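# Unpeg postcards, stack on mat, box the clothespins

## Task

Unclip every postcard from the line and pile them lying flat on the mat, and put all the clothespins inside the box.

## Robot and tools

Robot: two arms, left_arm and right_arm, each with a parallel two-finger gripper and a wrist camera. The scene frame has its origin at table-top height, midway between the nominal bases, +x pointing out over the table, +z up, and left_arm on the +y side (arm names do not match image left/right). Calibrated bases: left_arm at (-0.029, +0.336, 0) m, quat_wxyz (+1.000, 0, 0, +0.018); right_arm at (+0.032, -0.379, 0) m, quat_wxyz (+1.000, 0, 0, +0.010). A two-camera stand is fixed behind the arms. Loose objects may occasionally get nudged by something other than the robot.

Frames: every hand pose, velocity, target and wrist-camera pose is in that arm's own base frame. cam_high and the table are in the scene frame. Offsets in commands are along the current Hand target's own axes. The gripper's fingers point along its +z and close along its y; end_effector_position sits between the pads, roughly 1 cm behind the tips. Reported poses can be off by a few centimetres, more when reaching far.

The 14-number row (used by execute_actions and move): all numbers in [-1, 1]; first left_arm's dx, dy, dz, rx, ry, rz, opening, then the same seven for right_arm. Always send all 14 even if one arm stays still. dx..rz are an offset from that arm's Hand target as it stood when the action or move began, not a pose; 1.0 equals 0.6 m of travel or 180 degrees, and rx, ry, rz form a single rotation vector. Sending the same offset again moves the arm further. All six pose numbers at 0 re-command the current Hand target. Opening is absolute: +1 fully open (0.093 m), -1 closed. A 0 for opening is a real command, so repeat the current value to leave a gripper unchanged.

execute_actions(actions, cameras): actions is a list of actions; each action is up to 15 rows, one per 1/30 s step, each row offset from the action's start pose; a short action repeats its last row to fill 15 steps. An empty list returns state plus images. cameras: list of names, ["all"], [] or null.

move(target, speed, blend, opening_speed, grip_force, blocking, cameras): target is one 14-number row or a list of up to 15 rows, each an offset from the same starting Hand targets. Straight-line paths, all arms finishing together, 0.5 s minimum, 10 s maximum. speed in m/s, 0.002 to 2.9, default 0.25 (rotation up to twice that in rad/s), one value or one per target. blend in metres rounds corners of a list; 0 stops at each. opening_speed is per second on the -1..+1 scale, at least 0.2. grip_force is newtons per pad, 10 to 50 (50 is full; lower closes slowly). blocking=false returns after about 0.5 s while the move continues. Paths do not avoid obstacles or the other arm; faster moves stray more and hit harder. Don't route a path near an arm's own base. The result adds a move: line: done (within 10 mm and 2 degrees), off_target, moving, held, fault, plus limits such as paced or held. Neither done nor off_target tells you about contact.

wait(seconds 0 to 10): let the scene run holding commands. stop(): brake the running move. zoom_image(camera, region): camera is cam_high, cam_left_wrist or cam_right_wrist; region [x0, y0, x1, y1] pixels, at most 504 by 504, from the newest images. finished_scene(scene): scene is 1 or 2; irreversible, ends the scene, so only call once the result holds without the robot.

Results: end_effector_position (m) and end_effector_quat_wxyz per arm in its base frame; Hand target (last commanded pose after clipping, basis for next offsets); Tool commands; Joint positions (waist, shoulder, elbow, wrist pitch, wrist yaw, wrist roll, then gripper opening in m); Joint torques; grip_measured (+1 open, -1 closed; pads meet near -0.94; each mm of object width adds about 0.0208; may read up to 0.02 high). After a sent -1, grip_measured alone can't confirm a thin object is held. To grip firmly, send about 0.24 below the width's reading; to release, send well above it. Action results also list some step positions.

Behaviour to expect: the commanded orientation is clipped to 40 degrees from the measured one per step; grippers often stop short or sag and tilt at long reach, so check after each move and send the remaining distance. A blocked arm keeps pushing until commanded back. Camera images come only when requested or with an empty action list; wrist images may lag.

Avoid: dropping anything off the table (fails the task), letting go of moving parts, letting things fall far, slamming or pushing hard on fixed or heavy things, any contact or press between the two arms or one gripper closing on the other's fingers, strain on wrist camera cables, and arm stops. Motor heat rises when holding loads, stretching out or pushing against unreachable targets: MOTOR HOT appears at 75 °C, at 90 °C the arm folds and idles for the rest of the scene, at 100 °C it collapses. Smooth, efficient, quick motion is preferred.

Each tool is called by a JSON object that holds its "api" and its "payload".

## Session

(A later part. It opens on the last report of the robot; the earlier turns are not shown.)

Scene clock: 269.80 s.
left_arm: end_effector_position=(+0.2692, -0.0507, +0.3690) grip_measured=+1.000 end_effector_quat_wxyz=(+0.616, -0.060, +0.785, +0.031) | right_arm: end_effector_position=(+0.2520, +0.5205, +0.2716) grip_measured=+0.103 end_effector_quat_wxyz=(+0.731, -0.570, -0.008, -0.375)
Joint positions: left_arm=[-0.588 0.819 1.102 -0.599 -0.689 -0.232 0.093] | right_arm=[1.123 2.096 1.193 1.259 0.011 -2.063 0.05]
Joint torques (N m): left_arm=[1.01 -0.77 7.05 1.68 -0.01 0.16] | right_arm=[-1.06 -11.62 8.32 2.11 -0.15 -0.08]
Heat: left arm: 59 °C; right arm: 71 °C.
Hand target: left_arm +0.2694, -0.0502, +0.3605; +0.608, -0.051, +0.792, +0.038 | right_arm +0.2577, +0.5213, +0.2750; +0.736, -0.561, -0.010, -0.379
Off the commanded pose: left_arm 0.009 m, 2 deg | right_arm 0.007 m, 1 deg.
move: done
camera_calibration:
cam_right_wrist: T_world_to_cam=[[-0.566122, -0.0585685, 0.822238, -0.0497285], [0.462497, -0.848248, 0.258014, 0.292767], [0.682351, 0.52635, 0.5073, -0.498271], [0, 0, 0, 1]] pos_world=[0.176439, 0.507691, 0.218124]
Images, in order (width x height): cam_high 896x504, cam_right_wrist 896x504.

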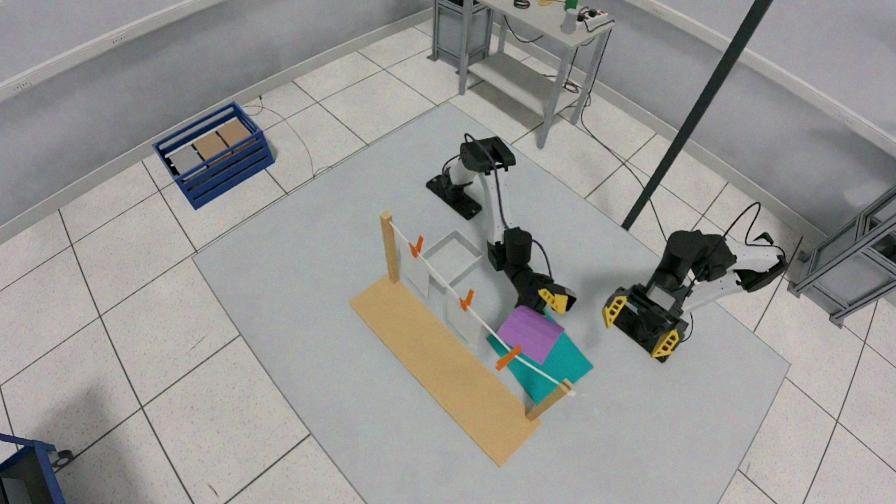

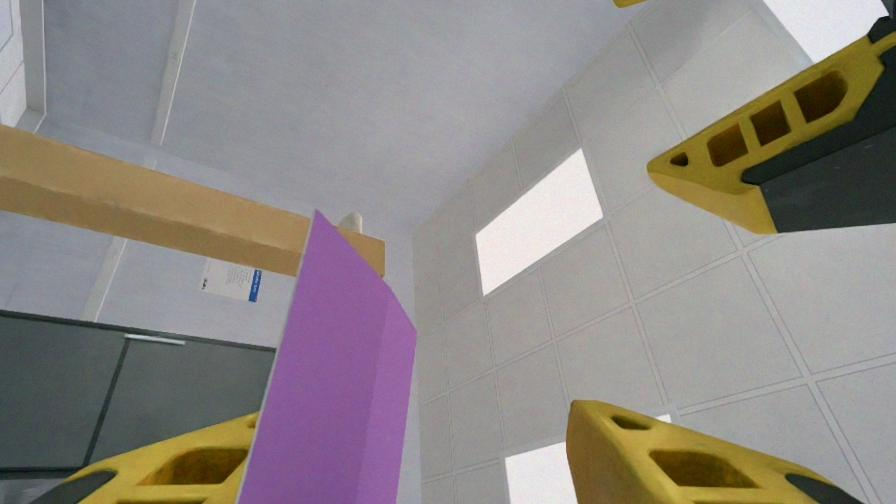

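{"api": "move", "payload": {"target": [0,0,0,0,0,0,1,-0.062,0.02,-0.05,0,0,0,0.3], "speed": 0.05, "cameras": ["cam_right_wrist","cam_high"]}}

{"api": "zoom_image", "payload": {"camera": "cam_high", "region": [460, 260, 620, 400]}}

Scene clock: 301.30 s.
left_arm: end_effector_position=(+0.2692, -0.0507, +0.3690) grip_measured=+1.000 end_effector_quat_wxyz=(+0.616, -0.060, +0.785, +0.031) | right_arm: end_effector_position=(+0.2278, +0.5162, +0.2508) grip_measured=+0.297 end_effector_quat_wxyz=(+0.742, -0.555, -0.007, -0.375)
Joint positions: left_arm=[-0.588 0.819 1.102 -0.599 -0.689 -0.232 0.093] | right_arm=[1.17 2.138 1.114 1.418 0.05 -2.073 0.059]
Joint torques (N m): left_arm=[1.01 -0.76 7.05 1.68 -0.01 0.16] | right_arm=[0.83 -10.76 4.94 2.15 0.09 -0.19]
Heat: left arm: 56 °C; right arm: 65 °C.
Hand target: left_arm +0.2694, -0.0502, +0.3605; +0.608, -0.051, +0.792, +0.038 | right_arm +0.2257, +0.5176, +0.2377; +0.736, -0.561, -0.010, -0.379
Off the commanded pose: left_arm 0.009 m, 2 deg | right_arm 0.013 m, 1 deg.
joint sent to its limit (right arm) — joint 6 (wrist roll), lower limit. The joint targets still meet the commanded pose.
move: off_target (right_arm)
camera_calibration:
cam_right_wrist: T_world_to_cam=[[-0.57402, -0.0913886, 0.813726, -0.025845], [0.46598, -0.853608, 0.232845, 0.313904], [0.673323, 0.512837, 0.532573, -0.466262], [0, 0, 0, 1]] pos_world=[0.152836, 0.504705, 0.196258]
Images, in order (width x height): cam_high 896x504, cam_right_wrist 896x504.

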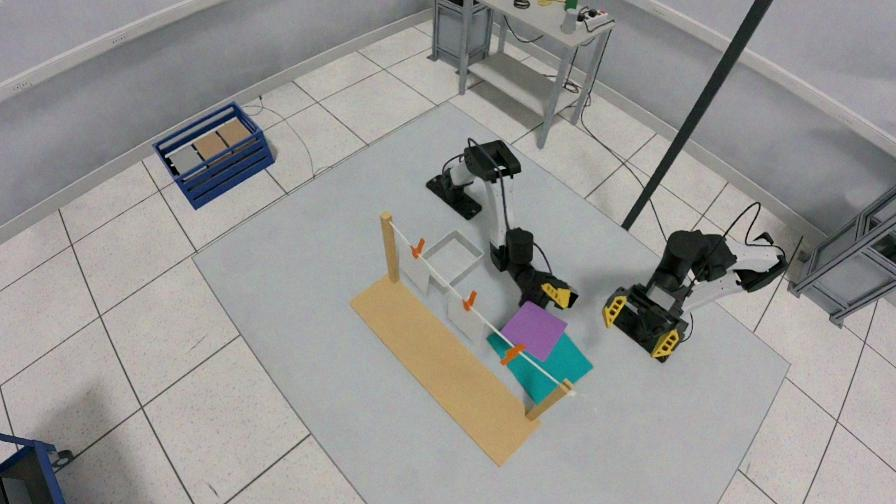

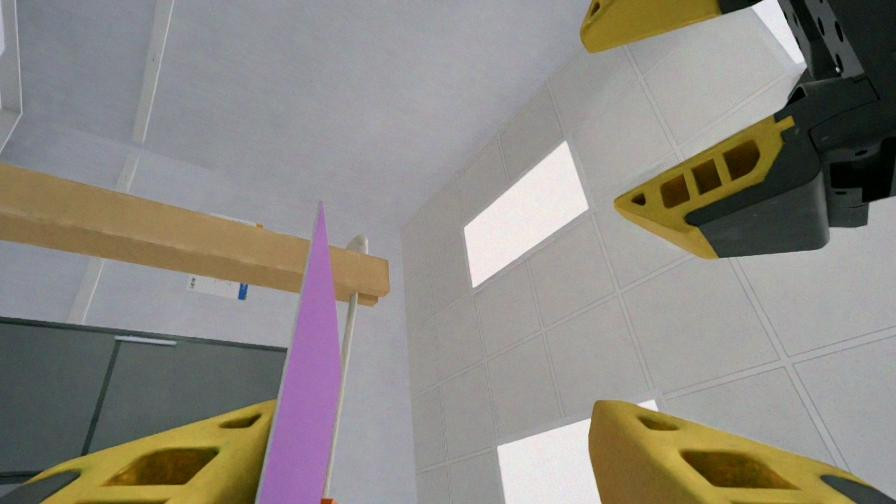

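Scaled by 3.150 from the camera's 896x504 image, which has a finer 1280x720 frame.

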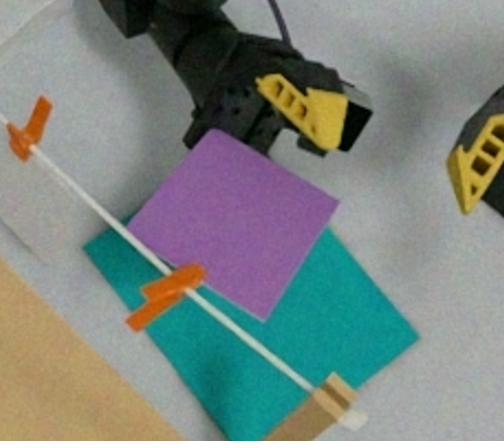

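{"api": "move", "payload": {"target": [0,0,0,0,0,0,1,0.0139,0.03,0.0092,0,0,0,0.3], "speed": 0.04, "cameras": ["cam_right_wrist"]}}

Scene clock: 331.60 s.
left_arm: end_effector_position=(+0.2692, -0.0507, +0.3690) grip_measured=+1.000 end_effector_quat_wxyz=(+0.616, -0.060, +0.785, +0.031) | right_arm: end_effector_position=(+0.2416, +0.5161, +0.2255) grip_measured=+0.297 end_effector_quat_wxyz=(+0.728, -0.573, -0.006, -0.377)
Joint positions: left_arm=[-0.588 0.819 1.102 -0.599 -0.689 -0.232 0.093] | right_arm=[1.144 2.187 1.114 1.424 0.038 -2.073 0.059]
Joint torques (N m): left_arm=[1.01 -0.77 7.05 1.68 0 0.16] | right_arm=[-0.44 -11.14 8.14 2.2 -0.18 -0.07]
Heat: left arm: 55 °C; right arm: 67 °C.
Hand target: left_arm +0.2694, -0.0502, +0.3605; +0.608, -0.051, +0.792, +0.038 | right_arm +0.2441, +0.5192, +0.2286; +0.736, -0.561, -0.010, -0.379
Off the commanded pose: left_arm 0.009 m, 2 deg | right_arm 0.005 m, 2 deg.
move: done
camera_calibration:
cam_right_wrist: T_world_to_cam=[[-0.564313, -0.0496183, 0.824068, -0.0235699], [0.456868, -0.850177, 0.261668, 0.307212], [0.687621, 0.524153, 0.502435, -0.464501], [0, 0, 0, 1]] pos_world=[0.165745, 0.503485, 0.172417]
Images, in order (width x height): cam_right_wrist 896x504.

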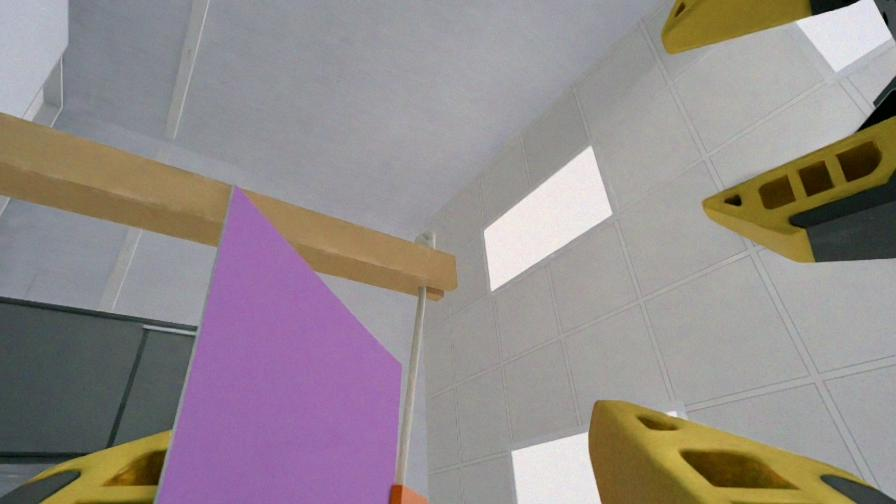

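{"api": "move", "payload": {"target": [0,0,0,0,0,0,1,0,0.05,0,0,0,0,-1], "speed": 0.0155, "opening_speed": 0.66, "cameras": ["cam_right_wrist","cam_high"]}}

{"api": "zoom_image", "payload": {"camera": "cam_high", "region": [460, 260, 620, 400]}}

Scene clock: 357.67 s.
left_arm: end_effector_position=(+0.2692, -0.0507, +0.3690) grip_measured=+1.000 end_effector_quat_wxyz=(+0.616, -0.060, +0.785, +0.031) | right_arm: end_effector_position=(+0.2574, +0.5217, +0.2025) grip_measured=-0.204 end_effector_quat_wxyz=(+0.724, -0.576, -0.012, -0.378)
Joint positions: left_arm=[-0.588 0.819 1.102 -0.599 -0.689 -0.232 0.093] | right_arm=[1.114 2.277 1.164 1.455 0.004 -2.073 0.035]
Joint torques (N m): left_arm=[1.01 -0.77 7.04 1.68 0 0.16] | right_arm=[-0.73 -11.11 7.47 2.33 -0.14 0.1]
Heat: left arm: 54 °C; right arm: 66 °C.
Hand target: left_arm +0.2694, -0.0502, +0.3605; +0.608, -0.051, +0.792, +0.038 | right_arm +0.2612, +0.5217, +0.2042; +0.736, -0.561, -0.010, -0.379
Off the commanded pose: left_arm 0.009 m, 2 deg | right_arm 0.004 m, 2 deg.
move: done
camera_calibration:
cam_right_wrist: T_world_to_cam=[[-0.569732, -0.0397884, 0.820867, 0.00156908], [0.456238, -0.846089, 0.275646, 0.306051], [0.683559, 0.531555, 0.500197, -0.469139], [0, 0, 0, 1]] pos_world=[0.181945, 0.508382, 0.149012]
Images, in order (width x height): cam_high 896x504, cam_right_wrist 896x504.

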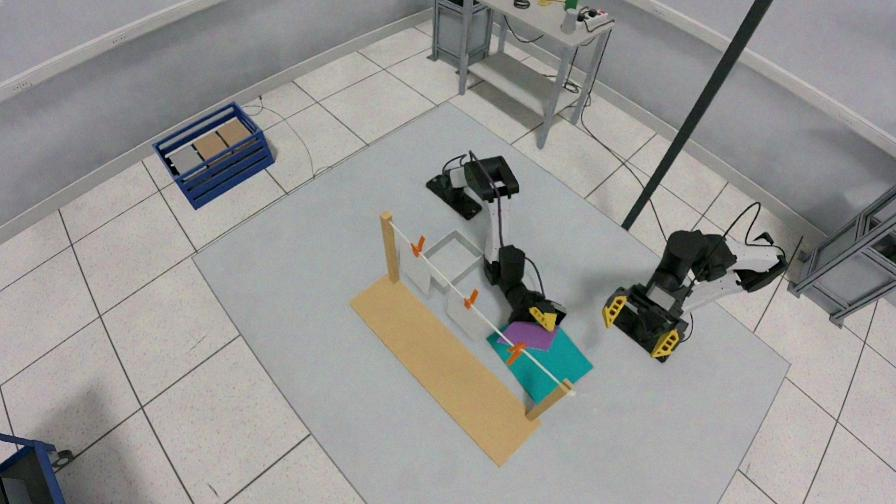

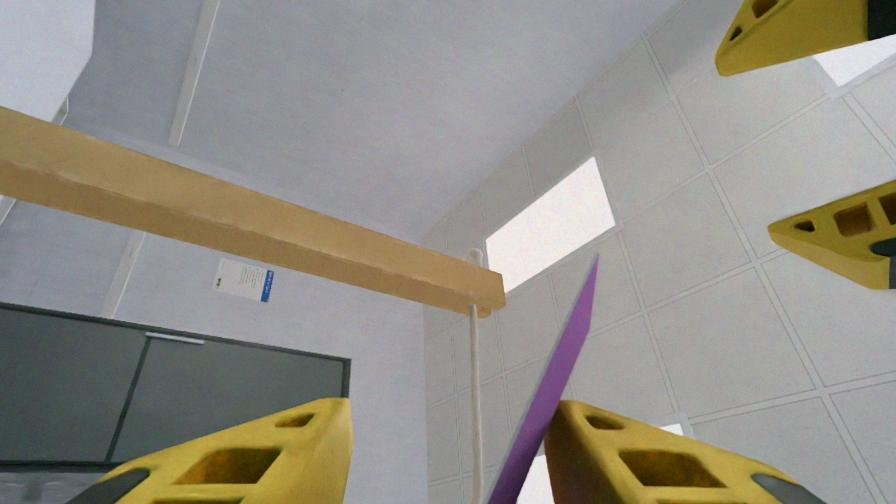

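Scaled by 3.150 from the camera's 896x504 image, which has a finer 1280x720 frame.

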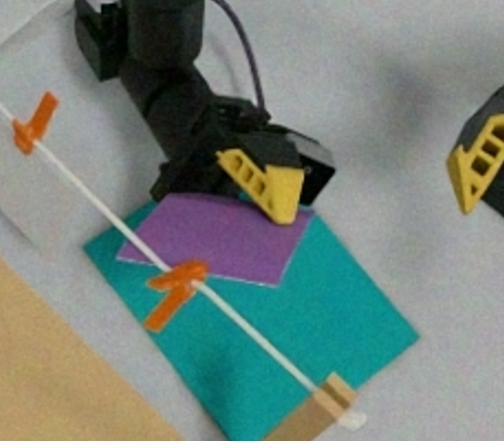

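{"api": "move", "payload": {"target": [[0,0,0,0,0,0,1,0,-0.05,0,0,0,0,0.4],[0,0,0,0,0,0,1,0,-0.04,-0.045,0,0,0,0.4]], "speed": [0.03,0.05], "cameras": ["cam_right_wrist","cam_high"]}}

Scene clock: 387.27 s.
left_arm: end_effector_position=(+0.2692, -0.0507, +0.3690) grip_measured=+1.000 end_effector_quat_wxyz=(+0.616, -0.060, +0.785, +0.031) | right_arm: end_effector_position=(+0.2423, +0.5078, +0.1736) grip_measured=+0.397 end_effector_quat_wxyz=(+0.706, -0.606, -0.013, -0.365)
Joint positions: left_arm=[-0.588 0.819 1.102 -0.599 -0.689 -0.232 0.093] | right_arm=[1.13 2.255 1.042 1.481 0.015 -2.073 0.064]
Joint torques (N m): left_arm=[0.99 -0.77 7.05 1.68 -0.01 0.16] | right_arm=[0.34 -18.28 4.37 2.77 0.05 -0.03]
Heat: left arm: 53 °C; right arm: 67 °C.
Hand target: left_arm +0.2694, -0.0502, +0.3605; +0.608, -0.051, +0.792, +0.038 | right_arm +0.2365, +0.4972, +0.2138; +0.736, -0.561, -0.010, -0.379
Off the commanded pose: left_arm 0.009 m, 2 deg | right_arm 0.042 m, 6 deg.
move: off_target (right_arm)
camera_calibration:
cam_right_wrist: T_world_to_cam=[[-0.540304, 0.0114679, 0.841392, -0.0206022], [0.471529, -0.824044, 0.314026, 0.287495], [0.696945, 0.56641, 0.439827, -0.447414], [0, 0, 0, 1]] pos_world=[0.165129, 0.490565, 0.123838]
Images, in order (width x height): cam_high 896x504, cam_right_wrist 896x504.

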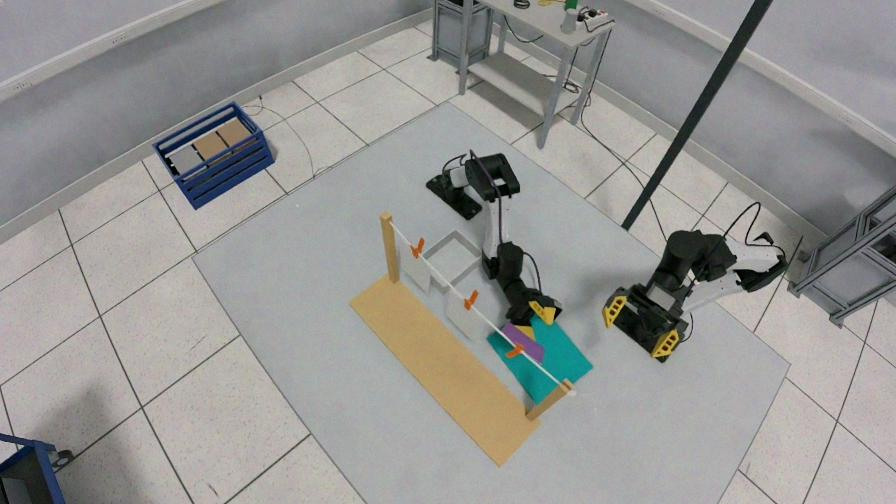

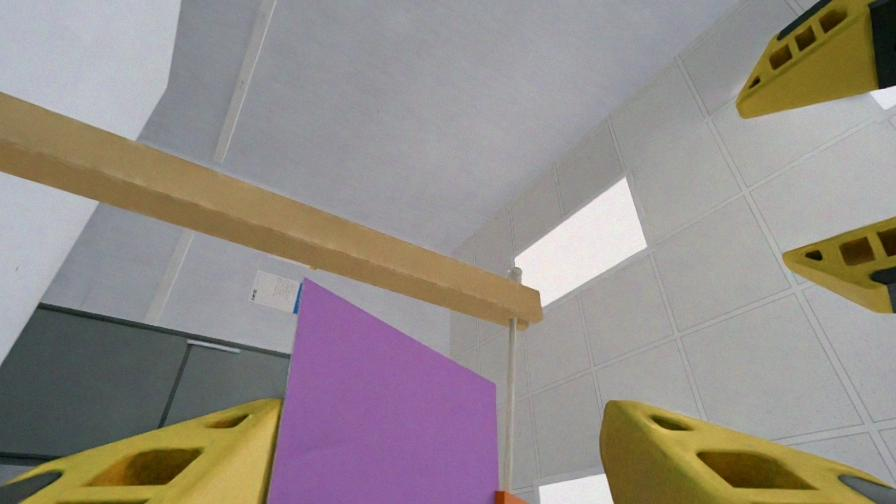

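{"api": "move", "payload": {"target": [0,0,0,0,0,0,1,0.05,-0.0167,0,0,0,0,0.4], "speed": 0.06, "cameras": ["cam_right_wrist"]}}

Scene clock: 416.67 s.
left_arm: end_effector_position=(+0.2692, -0.0507, +0.3690) grip_measured=+1.000 end_effector_quat_wxyz=(+0.616, -0.060, +0.785, +0.031) | right_arm: end_effector_position=(+0.2557, +0.4879, +0.2101) grip_measured=+0.397 end_effector_quat_wxyz=(+0.717, -0.585, -0.010, -0.379)
Joint positions: left_arm=[-0.588 0.819 1.102 -0.599 -0.689 -0.232 0.093] | right_arm=[1.082 2.159 1.007 1.474 -0.019 -2.069 0.064]
Joint torques (N m): left_arm=[1.01 -0.77 7.04 1.68 0 0.16] | right_arm=[-0.51 -17.14 4.55 2.26 -0.18 0.14]
Heat: left arm: 53 °C; right arm: 89 °C. Fold the right arm in close to its base, or ease its load, before you think long.
Hand target: left_arm +0.2694, -0.0502, +0.3605; +0.608, -0.051, +0.792, +0.038 | right_arm +0.2521, +0.4799, +0.2351; +0.736, -0.561, -0.010, -0.379
Off the commanded pose: left_arm 0.009 m, 2 deg | right_arm 0.027 m, 3 deg.
MOTOR HOT: joint 2 (shoulder) of the right arm reports 89 °C; the controller's stop level is 90 °C. To cool a motor, set the load down, stop pushing, or move to a pose that needs little force.
move: off_target (right_arm)
camera_calibration:
cam_right_wrist: T_world_to_cam=[[-0.564428, -0.0186742, 0.825271, -0.0196629], [0.450915, -0.844387, 0.289287, 0.273771], [0.691446, 0.535409, 0.485016, -0.454549], [0, 0, 0, 1]] pos_world=[0.17975, 0.474171, 0.157492]
Images, in order (width x height): cam_right_wrist 896x504.

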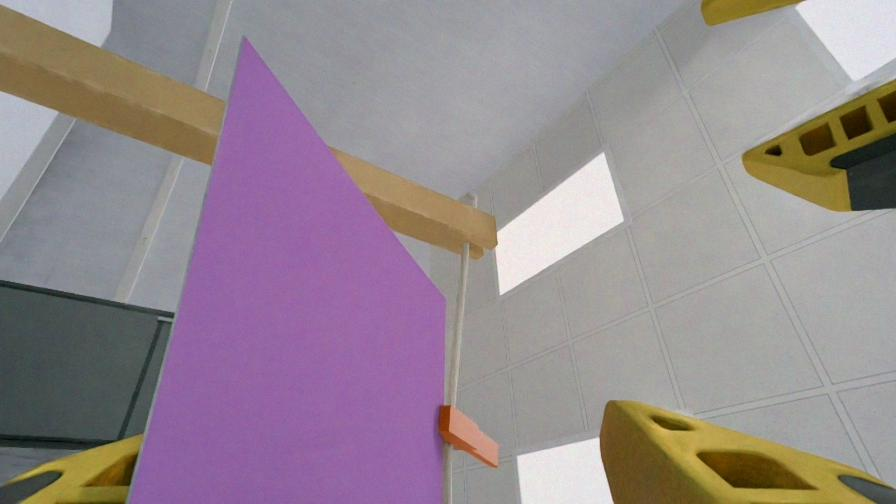

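{"api": "move", "payload": {"target": [0,0,0,0,0,0,1,-0.006,0.06,-0.0,0,0,0,-1], "speed": 0.025, "opening_speed": 1.0, "cameras": ["cam_right_wrist"]}}

Scene clock: 428.07 s.
left_arm: end_effector_position=(+0.2692, -0.0507, +0.3690) grip_measured=+1.000 end_effector_quat_wxyz=(+0.616, -0.060, +0.785, +0.031) | right_arm: end_effector_position=(+0.2451, +0.0053, +0.1768) grip_measured=+0.397 end_effector_quat_wxyz=(+0.703, -0.019, +0.711, -0.001)
Joint positions: left_arm=[-0.588 0.819 1.102 -0.599 -0.689 -0.232 0.093] | right_arm=[0.016 0.047 0.021 0.015 -0.009 -0.028 0.064]
Joint velocities: left_arm=[within noise] | right_arm=[-0.11 -0.051 -0.037 -0.168 0.022 0.139 -0.002]
Joint torques (N m): left_arm=[0.99 -0.77 7.04 1.68 0 0.16] | right_arm=[-0.34 1.06 6.6 2.25 -0.05 0.05]
Heat: left arm: 53 °C; right arm: 84 °C.
Hand target: left_arm +0.2694, -0.0502, +0.3605; +0.608, -0.051, +0.792, +0.038 | right_arm +0.2450, +0.0018, +0.1688; +0.697, +0.001, +0.717, +0.007 (not the last commanded pose)
Tool commands: left_gripper/opening=+1.0 right_gripper/opening=+0.4
Off the commanded pose: left_arm 0.009 m, 2 deg.
OVER-TEMPERATURE FAULT: ARM FOLDED TO REST. Before this call, joint 2 (shoulder) of the right arm reached 90 °C. The right arm's motors are now idle, so it may still sink, and the gripper idles too, so what it holds may stay or slip. The right arm ran none of this call's commands. In this call fault stops used 8 of the actions that the scene allows. The stop is over, but the right arm and its gripper will run no more commands in this scene. This fault puts only its own arm into a fault stop.
MOTOR HOT: still on. Joint 2 (shoulder) of the right arm reports 84 °C.
move: fault (right_arm)
camera_calibration:
cam_right_wrist: T_world_to_cam=[[0.0279627, -0.998716, 0.042243, -0.00861235], [-0.438994, -0.0502356, -0.897084, 0.304377], [0.898055, 0.00654046, -0.439836, -0.056965], [0, 0, 0, 1]] pos_world=[0.185018, 0.00706184, 0.248361]
Images, in order (width x height): cam_right_wrist 896x504.

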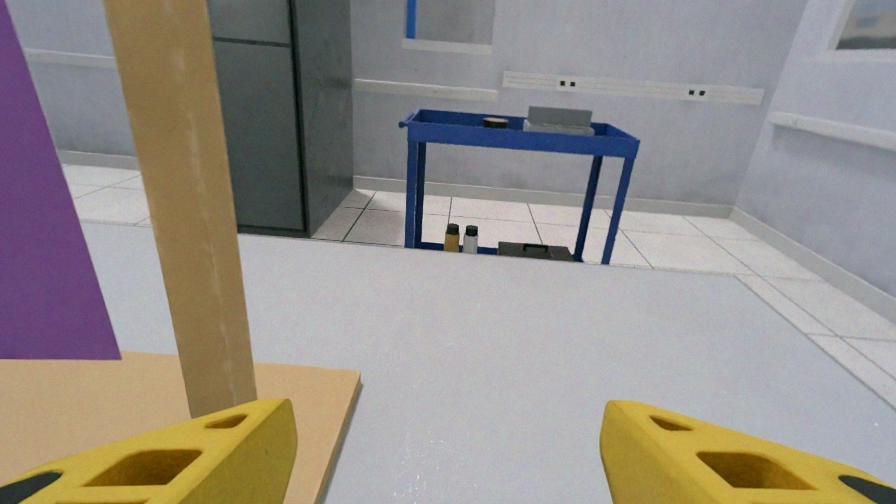

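{"api": "wait", "payload": {"seconds": 0.5, "cameras": ["cam_high", "cam_left_wrist"]}}

{"api": "zoom_image", "payload": {"camera": "cam_high", "region": [330, 170, 650, 480]}}

Scene clock: 463.77 s.
left_arm: end_effector_position=(+0.2692, -0.0507, +0.3690) grip_measured=+1.000 end_effector_quat_wxyz=(+0.616, -0.060, +0.785, +0.031) | right_arm: end_effector_position=(+0.2370, +0.0050, +0.1089) grip_measured=+0.397 end_effector_quat_wxyz=(+0.610, -0.019, +0.792, +0.000)
Joint positions: left_arm=[-0.588 0.819 1.102 -0.599 -0.689 -0.232 0.093] | right_arm=[0.015 0.017 -0.012 -0.229 -0.008 -0.027 0.064]
Joint torques (N m): left_arm=[1.01 -0.76 7.05 1.68 -0.01 0.16] | right_arm=[0.14 -0.02 0.18 -0.01 -0.01 -0.12]
Heat: left arm: 53 °C; right arm: 60 °C.
Hand target: left_arm +0.2694, -0.0502, +0.3605; +0.608, -0.051, +0.792, +0.038 | right_arm +0.2370, +0.0050, +0.1089; +0.610, -0.019, +0.792, +0.000 (not the last commanded pose)
Tool commands: left_gripper/opening=+1.0 right_gripper/opening=+0.39711
Off the commanded pose: left_arm 0.009 m, 2 deg.
OVER-TEMPERATURE FAULT: ARM FOLDED TO REST. As an earlier result told, the right arm's stop is over, but it will run no more commands in this scene.
wait: 0.50 s; at rest from the start
camera_calibration:
cam_left_wrist: T_world_to_cam=[[0.163664, -0.985542, 0.0438287, -0.111736], [-0.668343, -0.143447, -0.729891, 0.473312], [0.725625, 0.090164, -0.682157, 0.152252], [0, 0, 0, 1]] pos_world=[0.224144, -0.0559524, 0.454223]
Images, in order (width x height): cam_high 896x504, cam_left_wrist 896x504.

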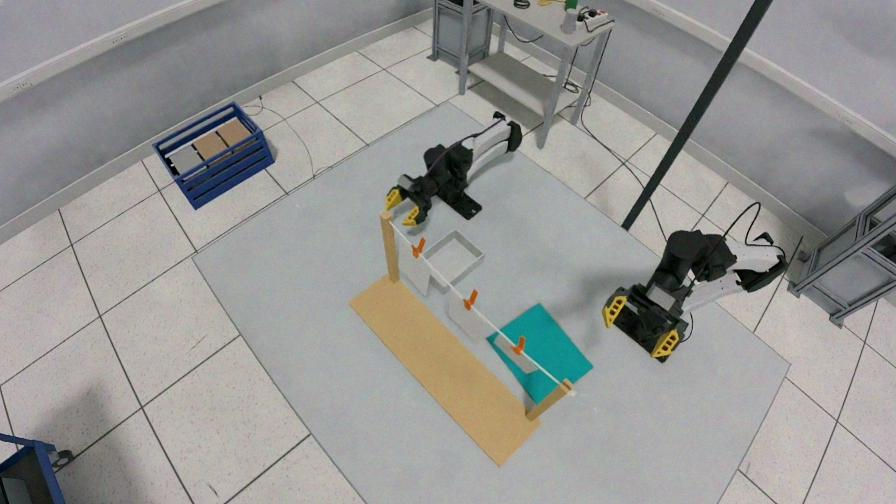

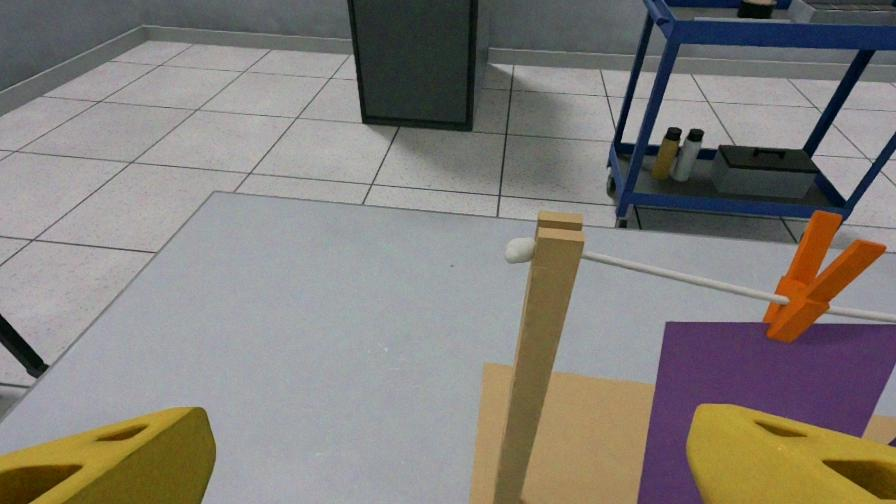

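Scaled by 1.575 from the camera's 896x504 image, which has a finer 1280x720 frame.

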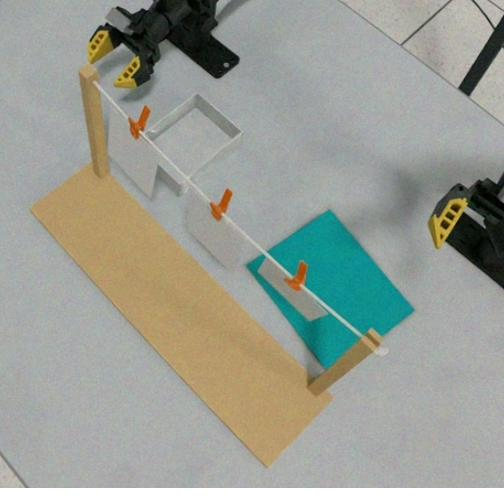

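{"api": "zoom_image", "payload": {"camera": "cam_high", "region": [430, 270, 610, 430]}}

{"api": "zoom_image", "payload": {"camera": "cam_left_wrist", "region": [470, 190, 896, 504]}}

Scaled by 2.800 from the camera's 896x504 image, which has a finer 1280x720 frame.

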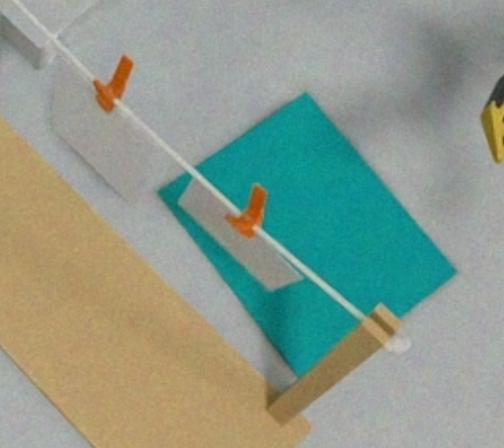

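Scaled by 1.183 from the camera's 896x504 image, which has a finer 1280x720 frame.

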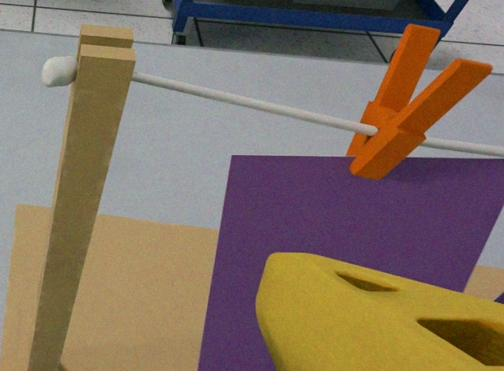

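{"api": "move", "payload": {"target": [0.0719,-0.0387,-0.0719,0.28,0.0005,0.0755,1,0,0,0,0,0,0,0.4], "speed": 0.25, "cameras": ["cam_left_wrist"]}}

Scene clock: 504.77 s.
left_arm: end_effector_position=(+0.2210, -0.0799, +0.3237) grip_measured=+1.000 end_effector_quat_wxyz=(+0.558, +0.297, +0.738, -0.235) | right_arm: end_effector_position=(+0.2370, +0.0050, +0.1089) grip_measured=+0.397 end_effector_quat_wxyz=(+0.610, -0.019, +0.792, +0.000)
Joint positions: left_arm=[0.314 0.735 0.975 -0.784 1.029 0.462 0.093] | right_arm=[0.015 0.017 -0.012 -0.229 -0.008 -0.027 0.064]
Joint torques (N m): left_arm=[0.9 1.01 10.63 1.38 0.46 0.17] | right_arm=[0.16 -0.05 -0.05 -0.02 -0.03 -0.12]
Heat: left arm: 52 °C; right arm: 50 °C.
Hand target: left_arm +0.2199, -0.0799, +0.3299; +0.562, +0.303, +0.734, -0.232 | right_arm +0.2370, +0.0050, +0.1089; +0.610, -0.019, +0.792, +0.000
Tool commands: left_gripper/opening=+1.0 right_gripper/opening=+0.39711
Off the commanded pose: left_arm 0.006 m, 1 deg.
OVER-TEMPERATURE FAULT: ARM FOLDED TO REST. As an earlier result told, the right arm's stop is over, but it will run no more commands in this scene. The right arm ran none of this call's commands.
move: fault (right_arm)
camera_calibration:
cam_left_wrist: T_world_to_cam=[[-0.676912, -0.735365, 0.0320558, 0.0790109], [-0.532559, 0.459234, -0.710974, 0.415846], [0.508105, -0.498339, -0.702487, 0.166651], [0, 0, 0, 1]] pos_world=[0.19027, -0.0498204, 0.410193]
Images, in order (width x height): cam_left_wrist 896x504.

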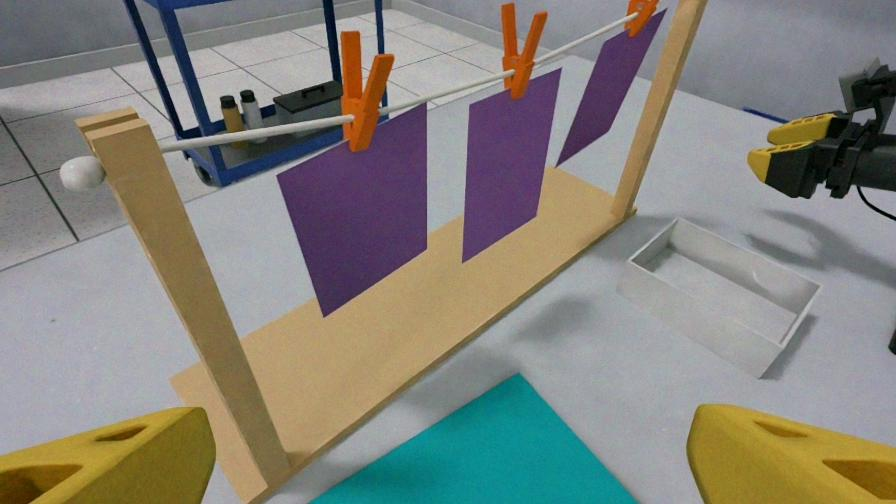

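{"api": "move", "payload": {"target": [[0.0082,-0.2422,0.2887,-0.05,-0.1,0.29,1,0,0,0,0,0,0,0.4],[0.1572,-0.3958,0.5363,-0.1017,-0.2005,0.5873,1,0,0,0,0,0,0,0.4]], "speed": 0.25, "blend": [0.04,0], "cameras": ["cam_left_wrist","cam_high"]}}

Scene clock: 546.93 s.
left_arm: end_effector_position=(+0.2569, -0.4468, +0.1284) grip_measured=+1.000 end_effector_quat_wxyz=(+0.677, +0.666, +0.065, +0.307) | right_arm: end_effector_position=(+0.2370, +0.0050, +0.1089) grip_measured=+0.397 end_effector_quat_wxyz=(+0.610, -0.019, +0.792, +0.000)
Joint positions: left_arm=[-1.05 2.167 0.79 1.482 -0.002 1.899 0.093] | right_arm=[0.015 0.017 -0.012 -0.229 -0.008 -0.027 0.064]
Joint torques (N m): left_arm=[-0.02 -10.11 8.1 2.91 0.14 0.09] | right_arm=[0.18 -0.09 -0.08 0.01 0 -0.1]
Heat: left arm: 58 °C; right arm: 46 °C.
Hand target: left_arm +0.2548, -0.4501, +0.1549; +0.727, +0.601, +0.049, +0.329 | right_arm +0.2370, +0.0050, +0.1089; +0.610, -0.019, +0.792, +0.000
Tool commands: left_gripper/opening=+1.0 right_gripper/opening=+0.39711
Off the commanded pose: left_arm 0.027 m, 10 deg.
OVER-TEMPERATURE FAULT: ARM FOLDED TO REST. As an earlier result told, the right arm's stop is over, but it will run no more commands in this scene. The right arm ran none of this call's commands.
joint sent to its limit (left arm) — joint 4 (wrist pitch), upper limit. The joint targets are off in orientation, not in position.
move: fault (right_arm), off_target (left_arm)
camera_calibration:
cam_left_wrist: T_world_to_cam=[[0.321373, 0.0398366, -0.946114, 0.0552205], [0.471104, 0.859973, 0.196232, 0.269328], [0.82145, -0.508782, 0.257605, -0.380066], [0, 0, 0, 1]] pos_world=[0.167578, -0.427186, 0.0973008]
Images, in order (width x height): cam_high 896x504, cam_left_wrist 896x504.

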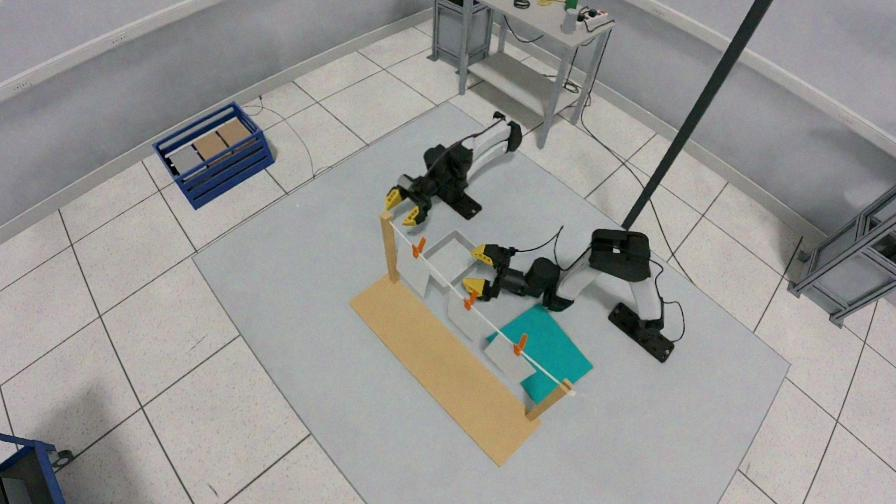

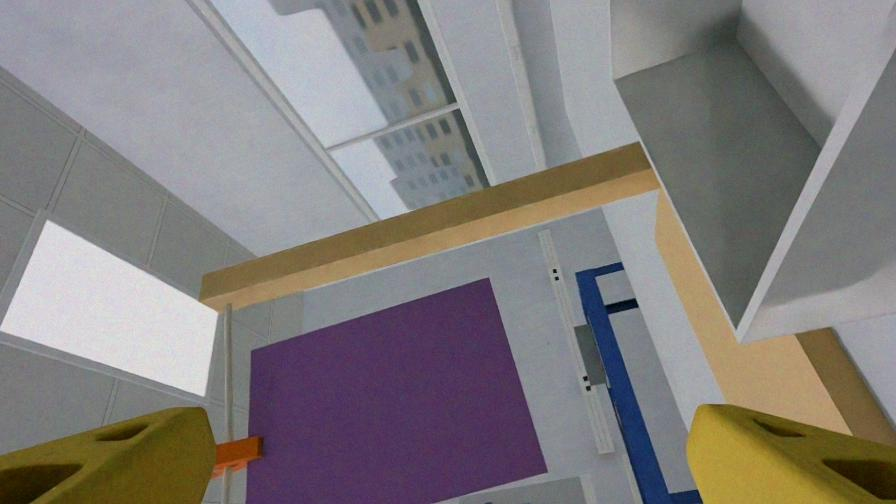

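{"api": "move", "payload": {"target": [[0.0852,-0.103,0.1142,0,0,0,1,0,0,0,0,0,0,0.4],[0.1932,-0.0732,0.205,-0.0358,0,0.0426,1,0,0,0,0,0,0,0.4]], "speed": 0.12, "cameras": ["cam_left_wrist","cam_high"]}}

{"api": "zoom_image", "payload": {"camera": "cam_high", "region": [360, 180, 600, 420]}}

Scene clock: 583.63 s.
left_arm: end_effector_position=(+0.4178, -0.4911, +0.1879) grip_measured=+1.000 end_effector_quat_wxyz=(+0.737, +0.562, -0.002, +0.376) | right_arm: end_effector_position=(+0.2370, +0.0050, +0.1089) grip_measured=+0.397 end_effector_quat_wxyz=(+0.610, -0.019, +0.792, +0.000)
Joint positions: left_arm=[-0.791 2.533 1.569 1.359 0.289 1.928 0.093] | right_arm=[0.015 0.017 -0.012 -0.229 -0.008 -0.027 0.064]
Joint torques (N m): left_arm=[0.55 -14.43 10.84 1.58 0.08 0.1] | right_arm=[0.03 -0.13 -0.06 0.01 -0.03 -0.1]
Heat: left arm: 57 °C; right arm: 45 °C.
Hand target: left_arm +0.4209, -0.4940, +0.1860; +0.736, +0.562, -0.010, +0.379 | right_arm +0.2370, +0.0050, +0.1089; +0.610, -0.019, +0.792, +0.000
Tool commands: left_gripper/opening=+1.0 right_gripper/opening=+0.39711
Off the commanded pose: left_arm 0.005 m, 1 deg.
OVER-TEMPERATURE FAULT: ARM FOLDED TO REST. As an earlier result told, the right arm's stop is over, but it will run no more commands in this scene. The right arm ran none of this call's commands.
move: fault (right_arm)
camera_calibration:
cam_left_wrist: T_world_to_cam=[[0.549235, -0.122092, -0.826701, -0.135497], [0.442017, 0.881998, 0.163405, 0.249083], [0.709198, -0.455163, 0.538391, -0.529656], [0, 0, 0, 1]] pos_world=[0.339952, -0.477314, 0.132445]
Images, in order (width x height): cam_high 896x504, cam_left_wrist 896x504.

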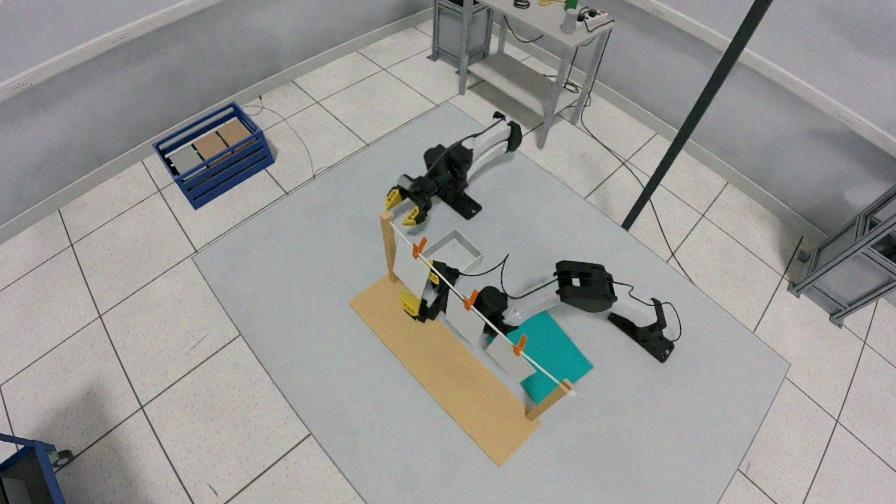

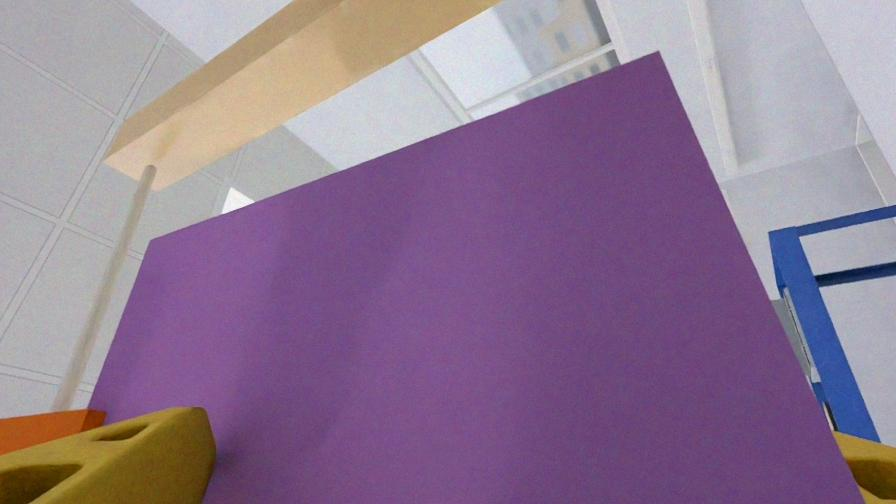

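Scaled by 2.100 from the camera's 896x504 image, which has a finer 1280x720 frame.

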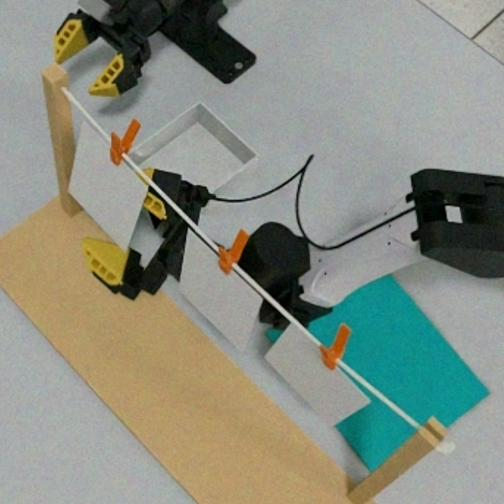

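{"api": "move", "payload": {"target": [[-0.053,0.1097,-0.0445,0,0,0,1,0,0,0,0,0,0,0.4],[-0.082,0.251,-0.069,0,0,0,1,0,0,0,0,0,0,0.4]], "speed": 0.1, "blend": [0.02,0], "cameras": ["cam_left_wrist","cam_high"]}}

{"api": "zoom_image", "payload": {"camera": "cam_high", "region": [360, 180, 600, 420]}}

Scene clock: 601.23 s.
left_arm: end_effector_position=(+0.2858, -0.4778, +0.2670) grip_measured=+1.000 end_effector_quat_wxyz=(+0.738, +0.563, -0.010, +0.372) | right_arm: end_effector_position=(+0.2370, +0.0050, +0.1089) grip_measured=+0.397 end_effector_quat_wxyz=(+0.610, -0.019, +0.792, +0.000)
Joint positions: left_arm=[-0.997 2.061 1.09 1.348 0.115 2.01 0.093] | right_arm=[0.015 0.017 -0.012 -0.229 -0.008 -0.027 0.064]
Joint torques (N m): left_arm=[-0.06 -14.99 6.46 1.65 -0.13 0.11] | right_arm=[0.1 -0.09 -0.06 0.01 -0.04 -0.12]
Heat: left arm: 58 °C; right arm: 44 °C.
Hand target: left_arm +0.2833, -0.4740, +0.2725; +0.736, +0.562, -0.010, +0.379 | right_arm +0.2370, +0.0050, +0.1089; +0.610, -0.019, +0.792, +0.000
Tool commands: left_gripper/opening=+1.0 right_gripper/opening=+0.39711
Off the commanded pose: left_arm 0.007 m, 1 deg.
OVER-TEMPERATURE FAULT: ARM FOLDED TO REST. As an earlier result told, the right arm's stop is over, but it will run no more commands in this scene. The right arm ran none of this call's commands.
move: fault (right_arm)
camera_calibration:
cam_left_wrist: T_world_to_cam=[[0.552775, -0.124608, -0.823961, 0.00108472], [0.453442, 0.874543, 0.171945, 0.273693], [0.699164, -0.468665, 0.539928, -0.476589], [0, 0, 0, 1]] pos_world=[0.20851, -0.462582, 0.211157]
Images, in order (width x height): cam_high 896x504, cam_left_wrist 896x504.

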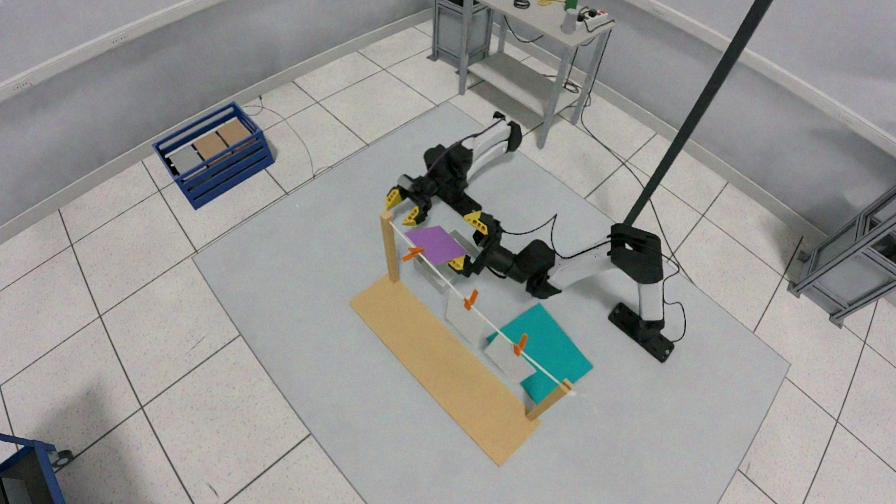

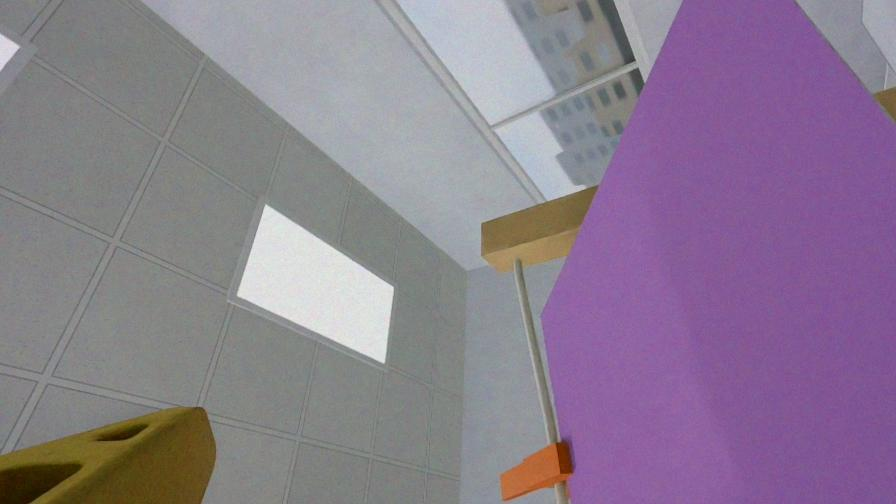

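Scaled by 2.100 from the camera's 896x504 image, which has a finer 1280x720 frame.

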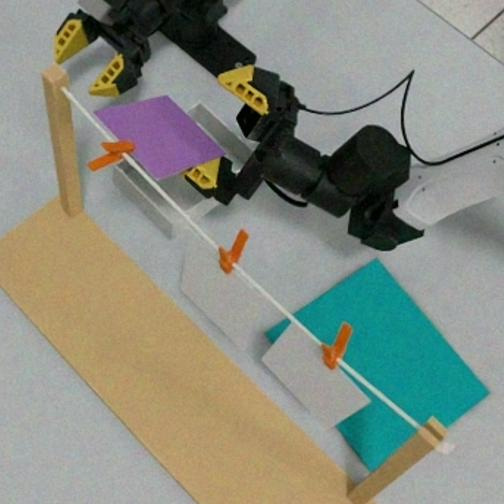

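{"api": "move", "payload": {"target": [0,-0.0775,0,0,0,0,-1,0,0,0,0,0,0,0.4], "speed": 0.0155, "opening_speed": 0.66, "cameras": ["cam_left_wrist","cam_high"]}}

{"api": "zoom_image", "payload": {"camera": "cam_high", "region": [360, 180, 600, 420]}}

Scene clock: 613.00 s.
left_arm: end_effector_position=(+0.3064, -0.4774, +0.2244) grip_measured=-0.972 end_effector_quat_wxyz=(+0.724, +0.580, -0.006, +0.373) | right_arm: end_effector_position=(+0.2370, +0.0050, +0.1089) grip_measured=+0.397 end_effector_quat_wxyz=(+0.610, -0.019, +0.792, +0.000)
Joint positions: left_arm=[-0.959 2.172 1.101 1.406 0.138 2.01 0] | right_arm=[0.015 0.017 -0.012 -0.229 -0.008 -0.027 0.064]
Joint velocities: left_arm=[within noise] | right_arm=[-0.046 -0.017 -0.002 -0.051 0.051 0.022 -0.001]
Joint torques (N m): left_arm=[0.99 -11.44 10.3 2.07 0.11 -0.08] | right_arm=[0.14 -0.05 -0.09 0.01 -0.04 -0.14]
Heat: left arm: 56 °C; right arm: 43 °C.
Hand target: left_arm +0.3097, -0.4778, +0.2343; +0.736, +0.562, -0.010, +0.379 | right_arm +0.2370, +0.0050, +0.1089; +0.610, -0.019, +0.792, +0.000
Tool commands: left_gripper/opening=-1.0 right_gripper/opening=+0.39711
Off the commanded pose: left_arm 0.010 m, 3 deg.
OVER-TEMPERATURE FAULT: ARM FOLDED TO REST. As an earlier result told, the right arm's stop is over, but it will run no more commands in this scene. The right arm ran none of this call's commands.
move: fault (right_arm), off_target (left_arm)
camera_calibration:
cam_left_wrist: T_world_to_cam=[[0.540716, -0.0834609, -0.837055, -0.0190945], [0.442563, 0.874448, 0.198695, 0.268563], [0.715377, -0.477887, 0.509764, -0.470441], [0, 0, 0, 1]] pos_world=[0.228012, -0.461256, 0.170469]
Images, in order (width x height): cam_high 896x504, cam_left_wrist 896x504.

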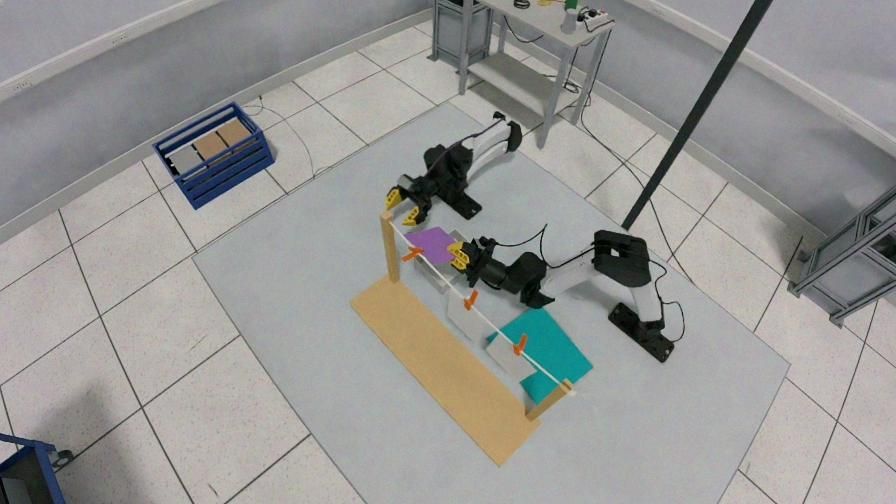

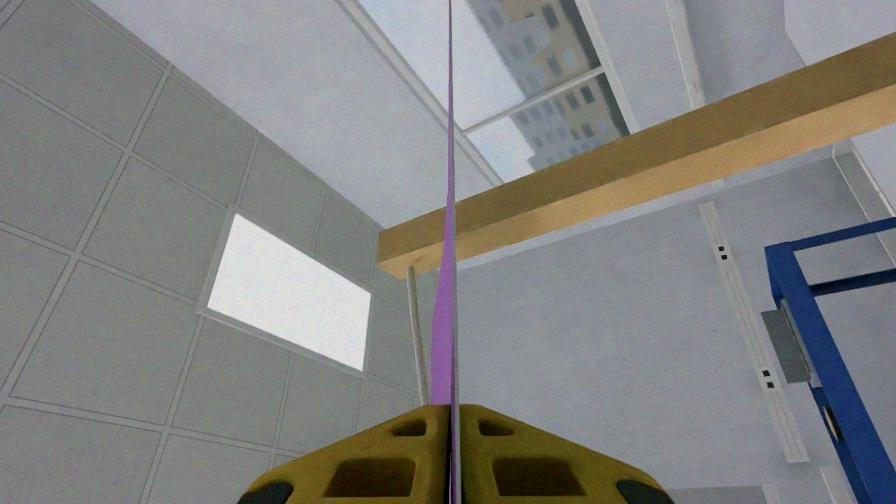

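Scaled by 2.100 from the camera's 896x504 image, which has a finer 1280x720 frame.

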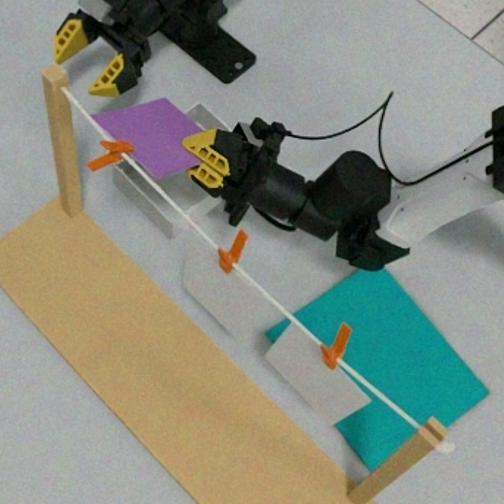

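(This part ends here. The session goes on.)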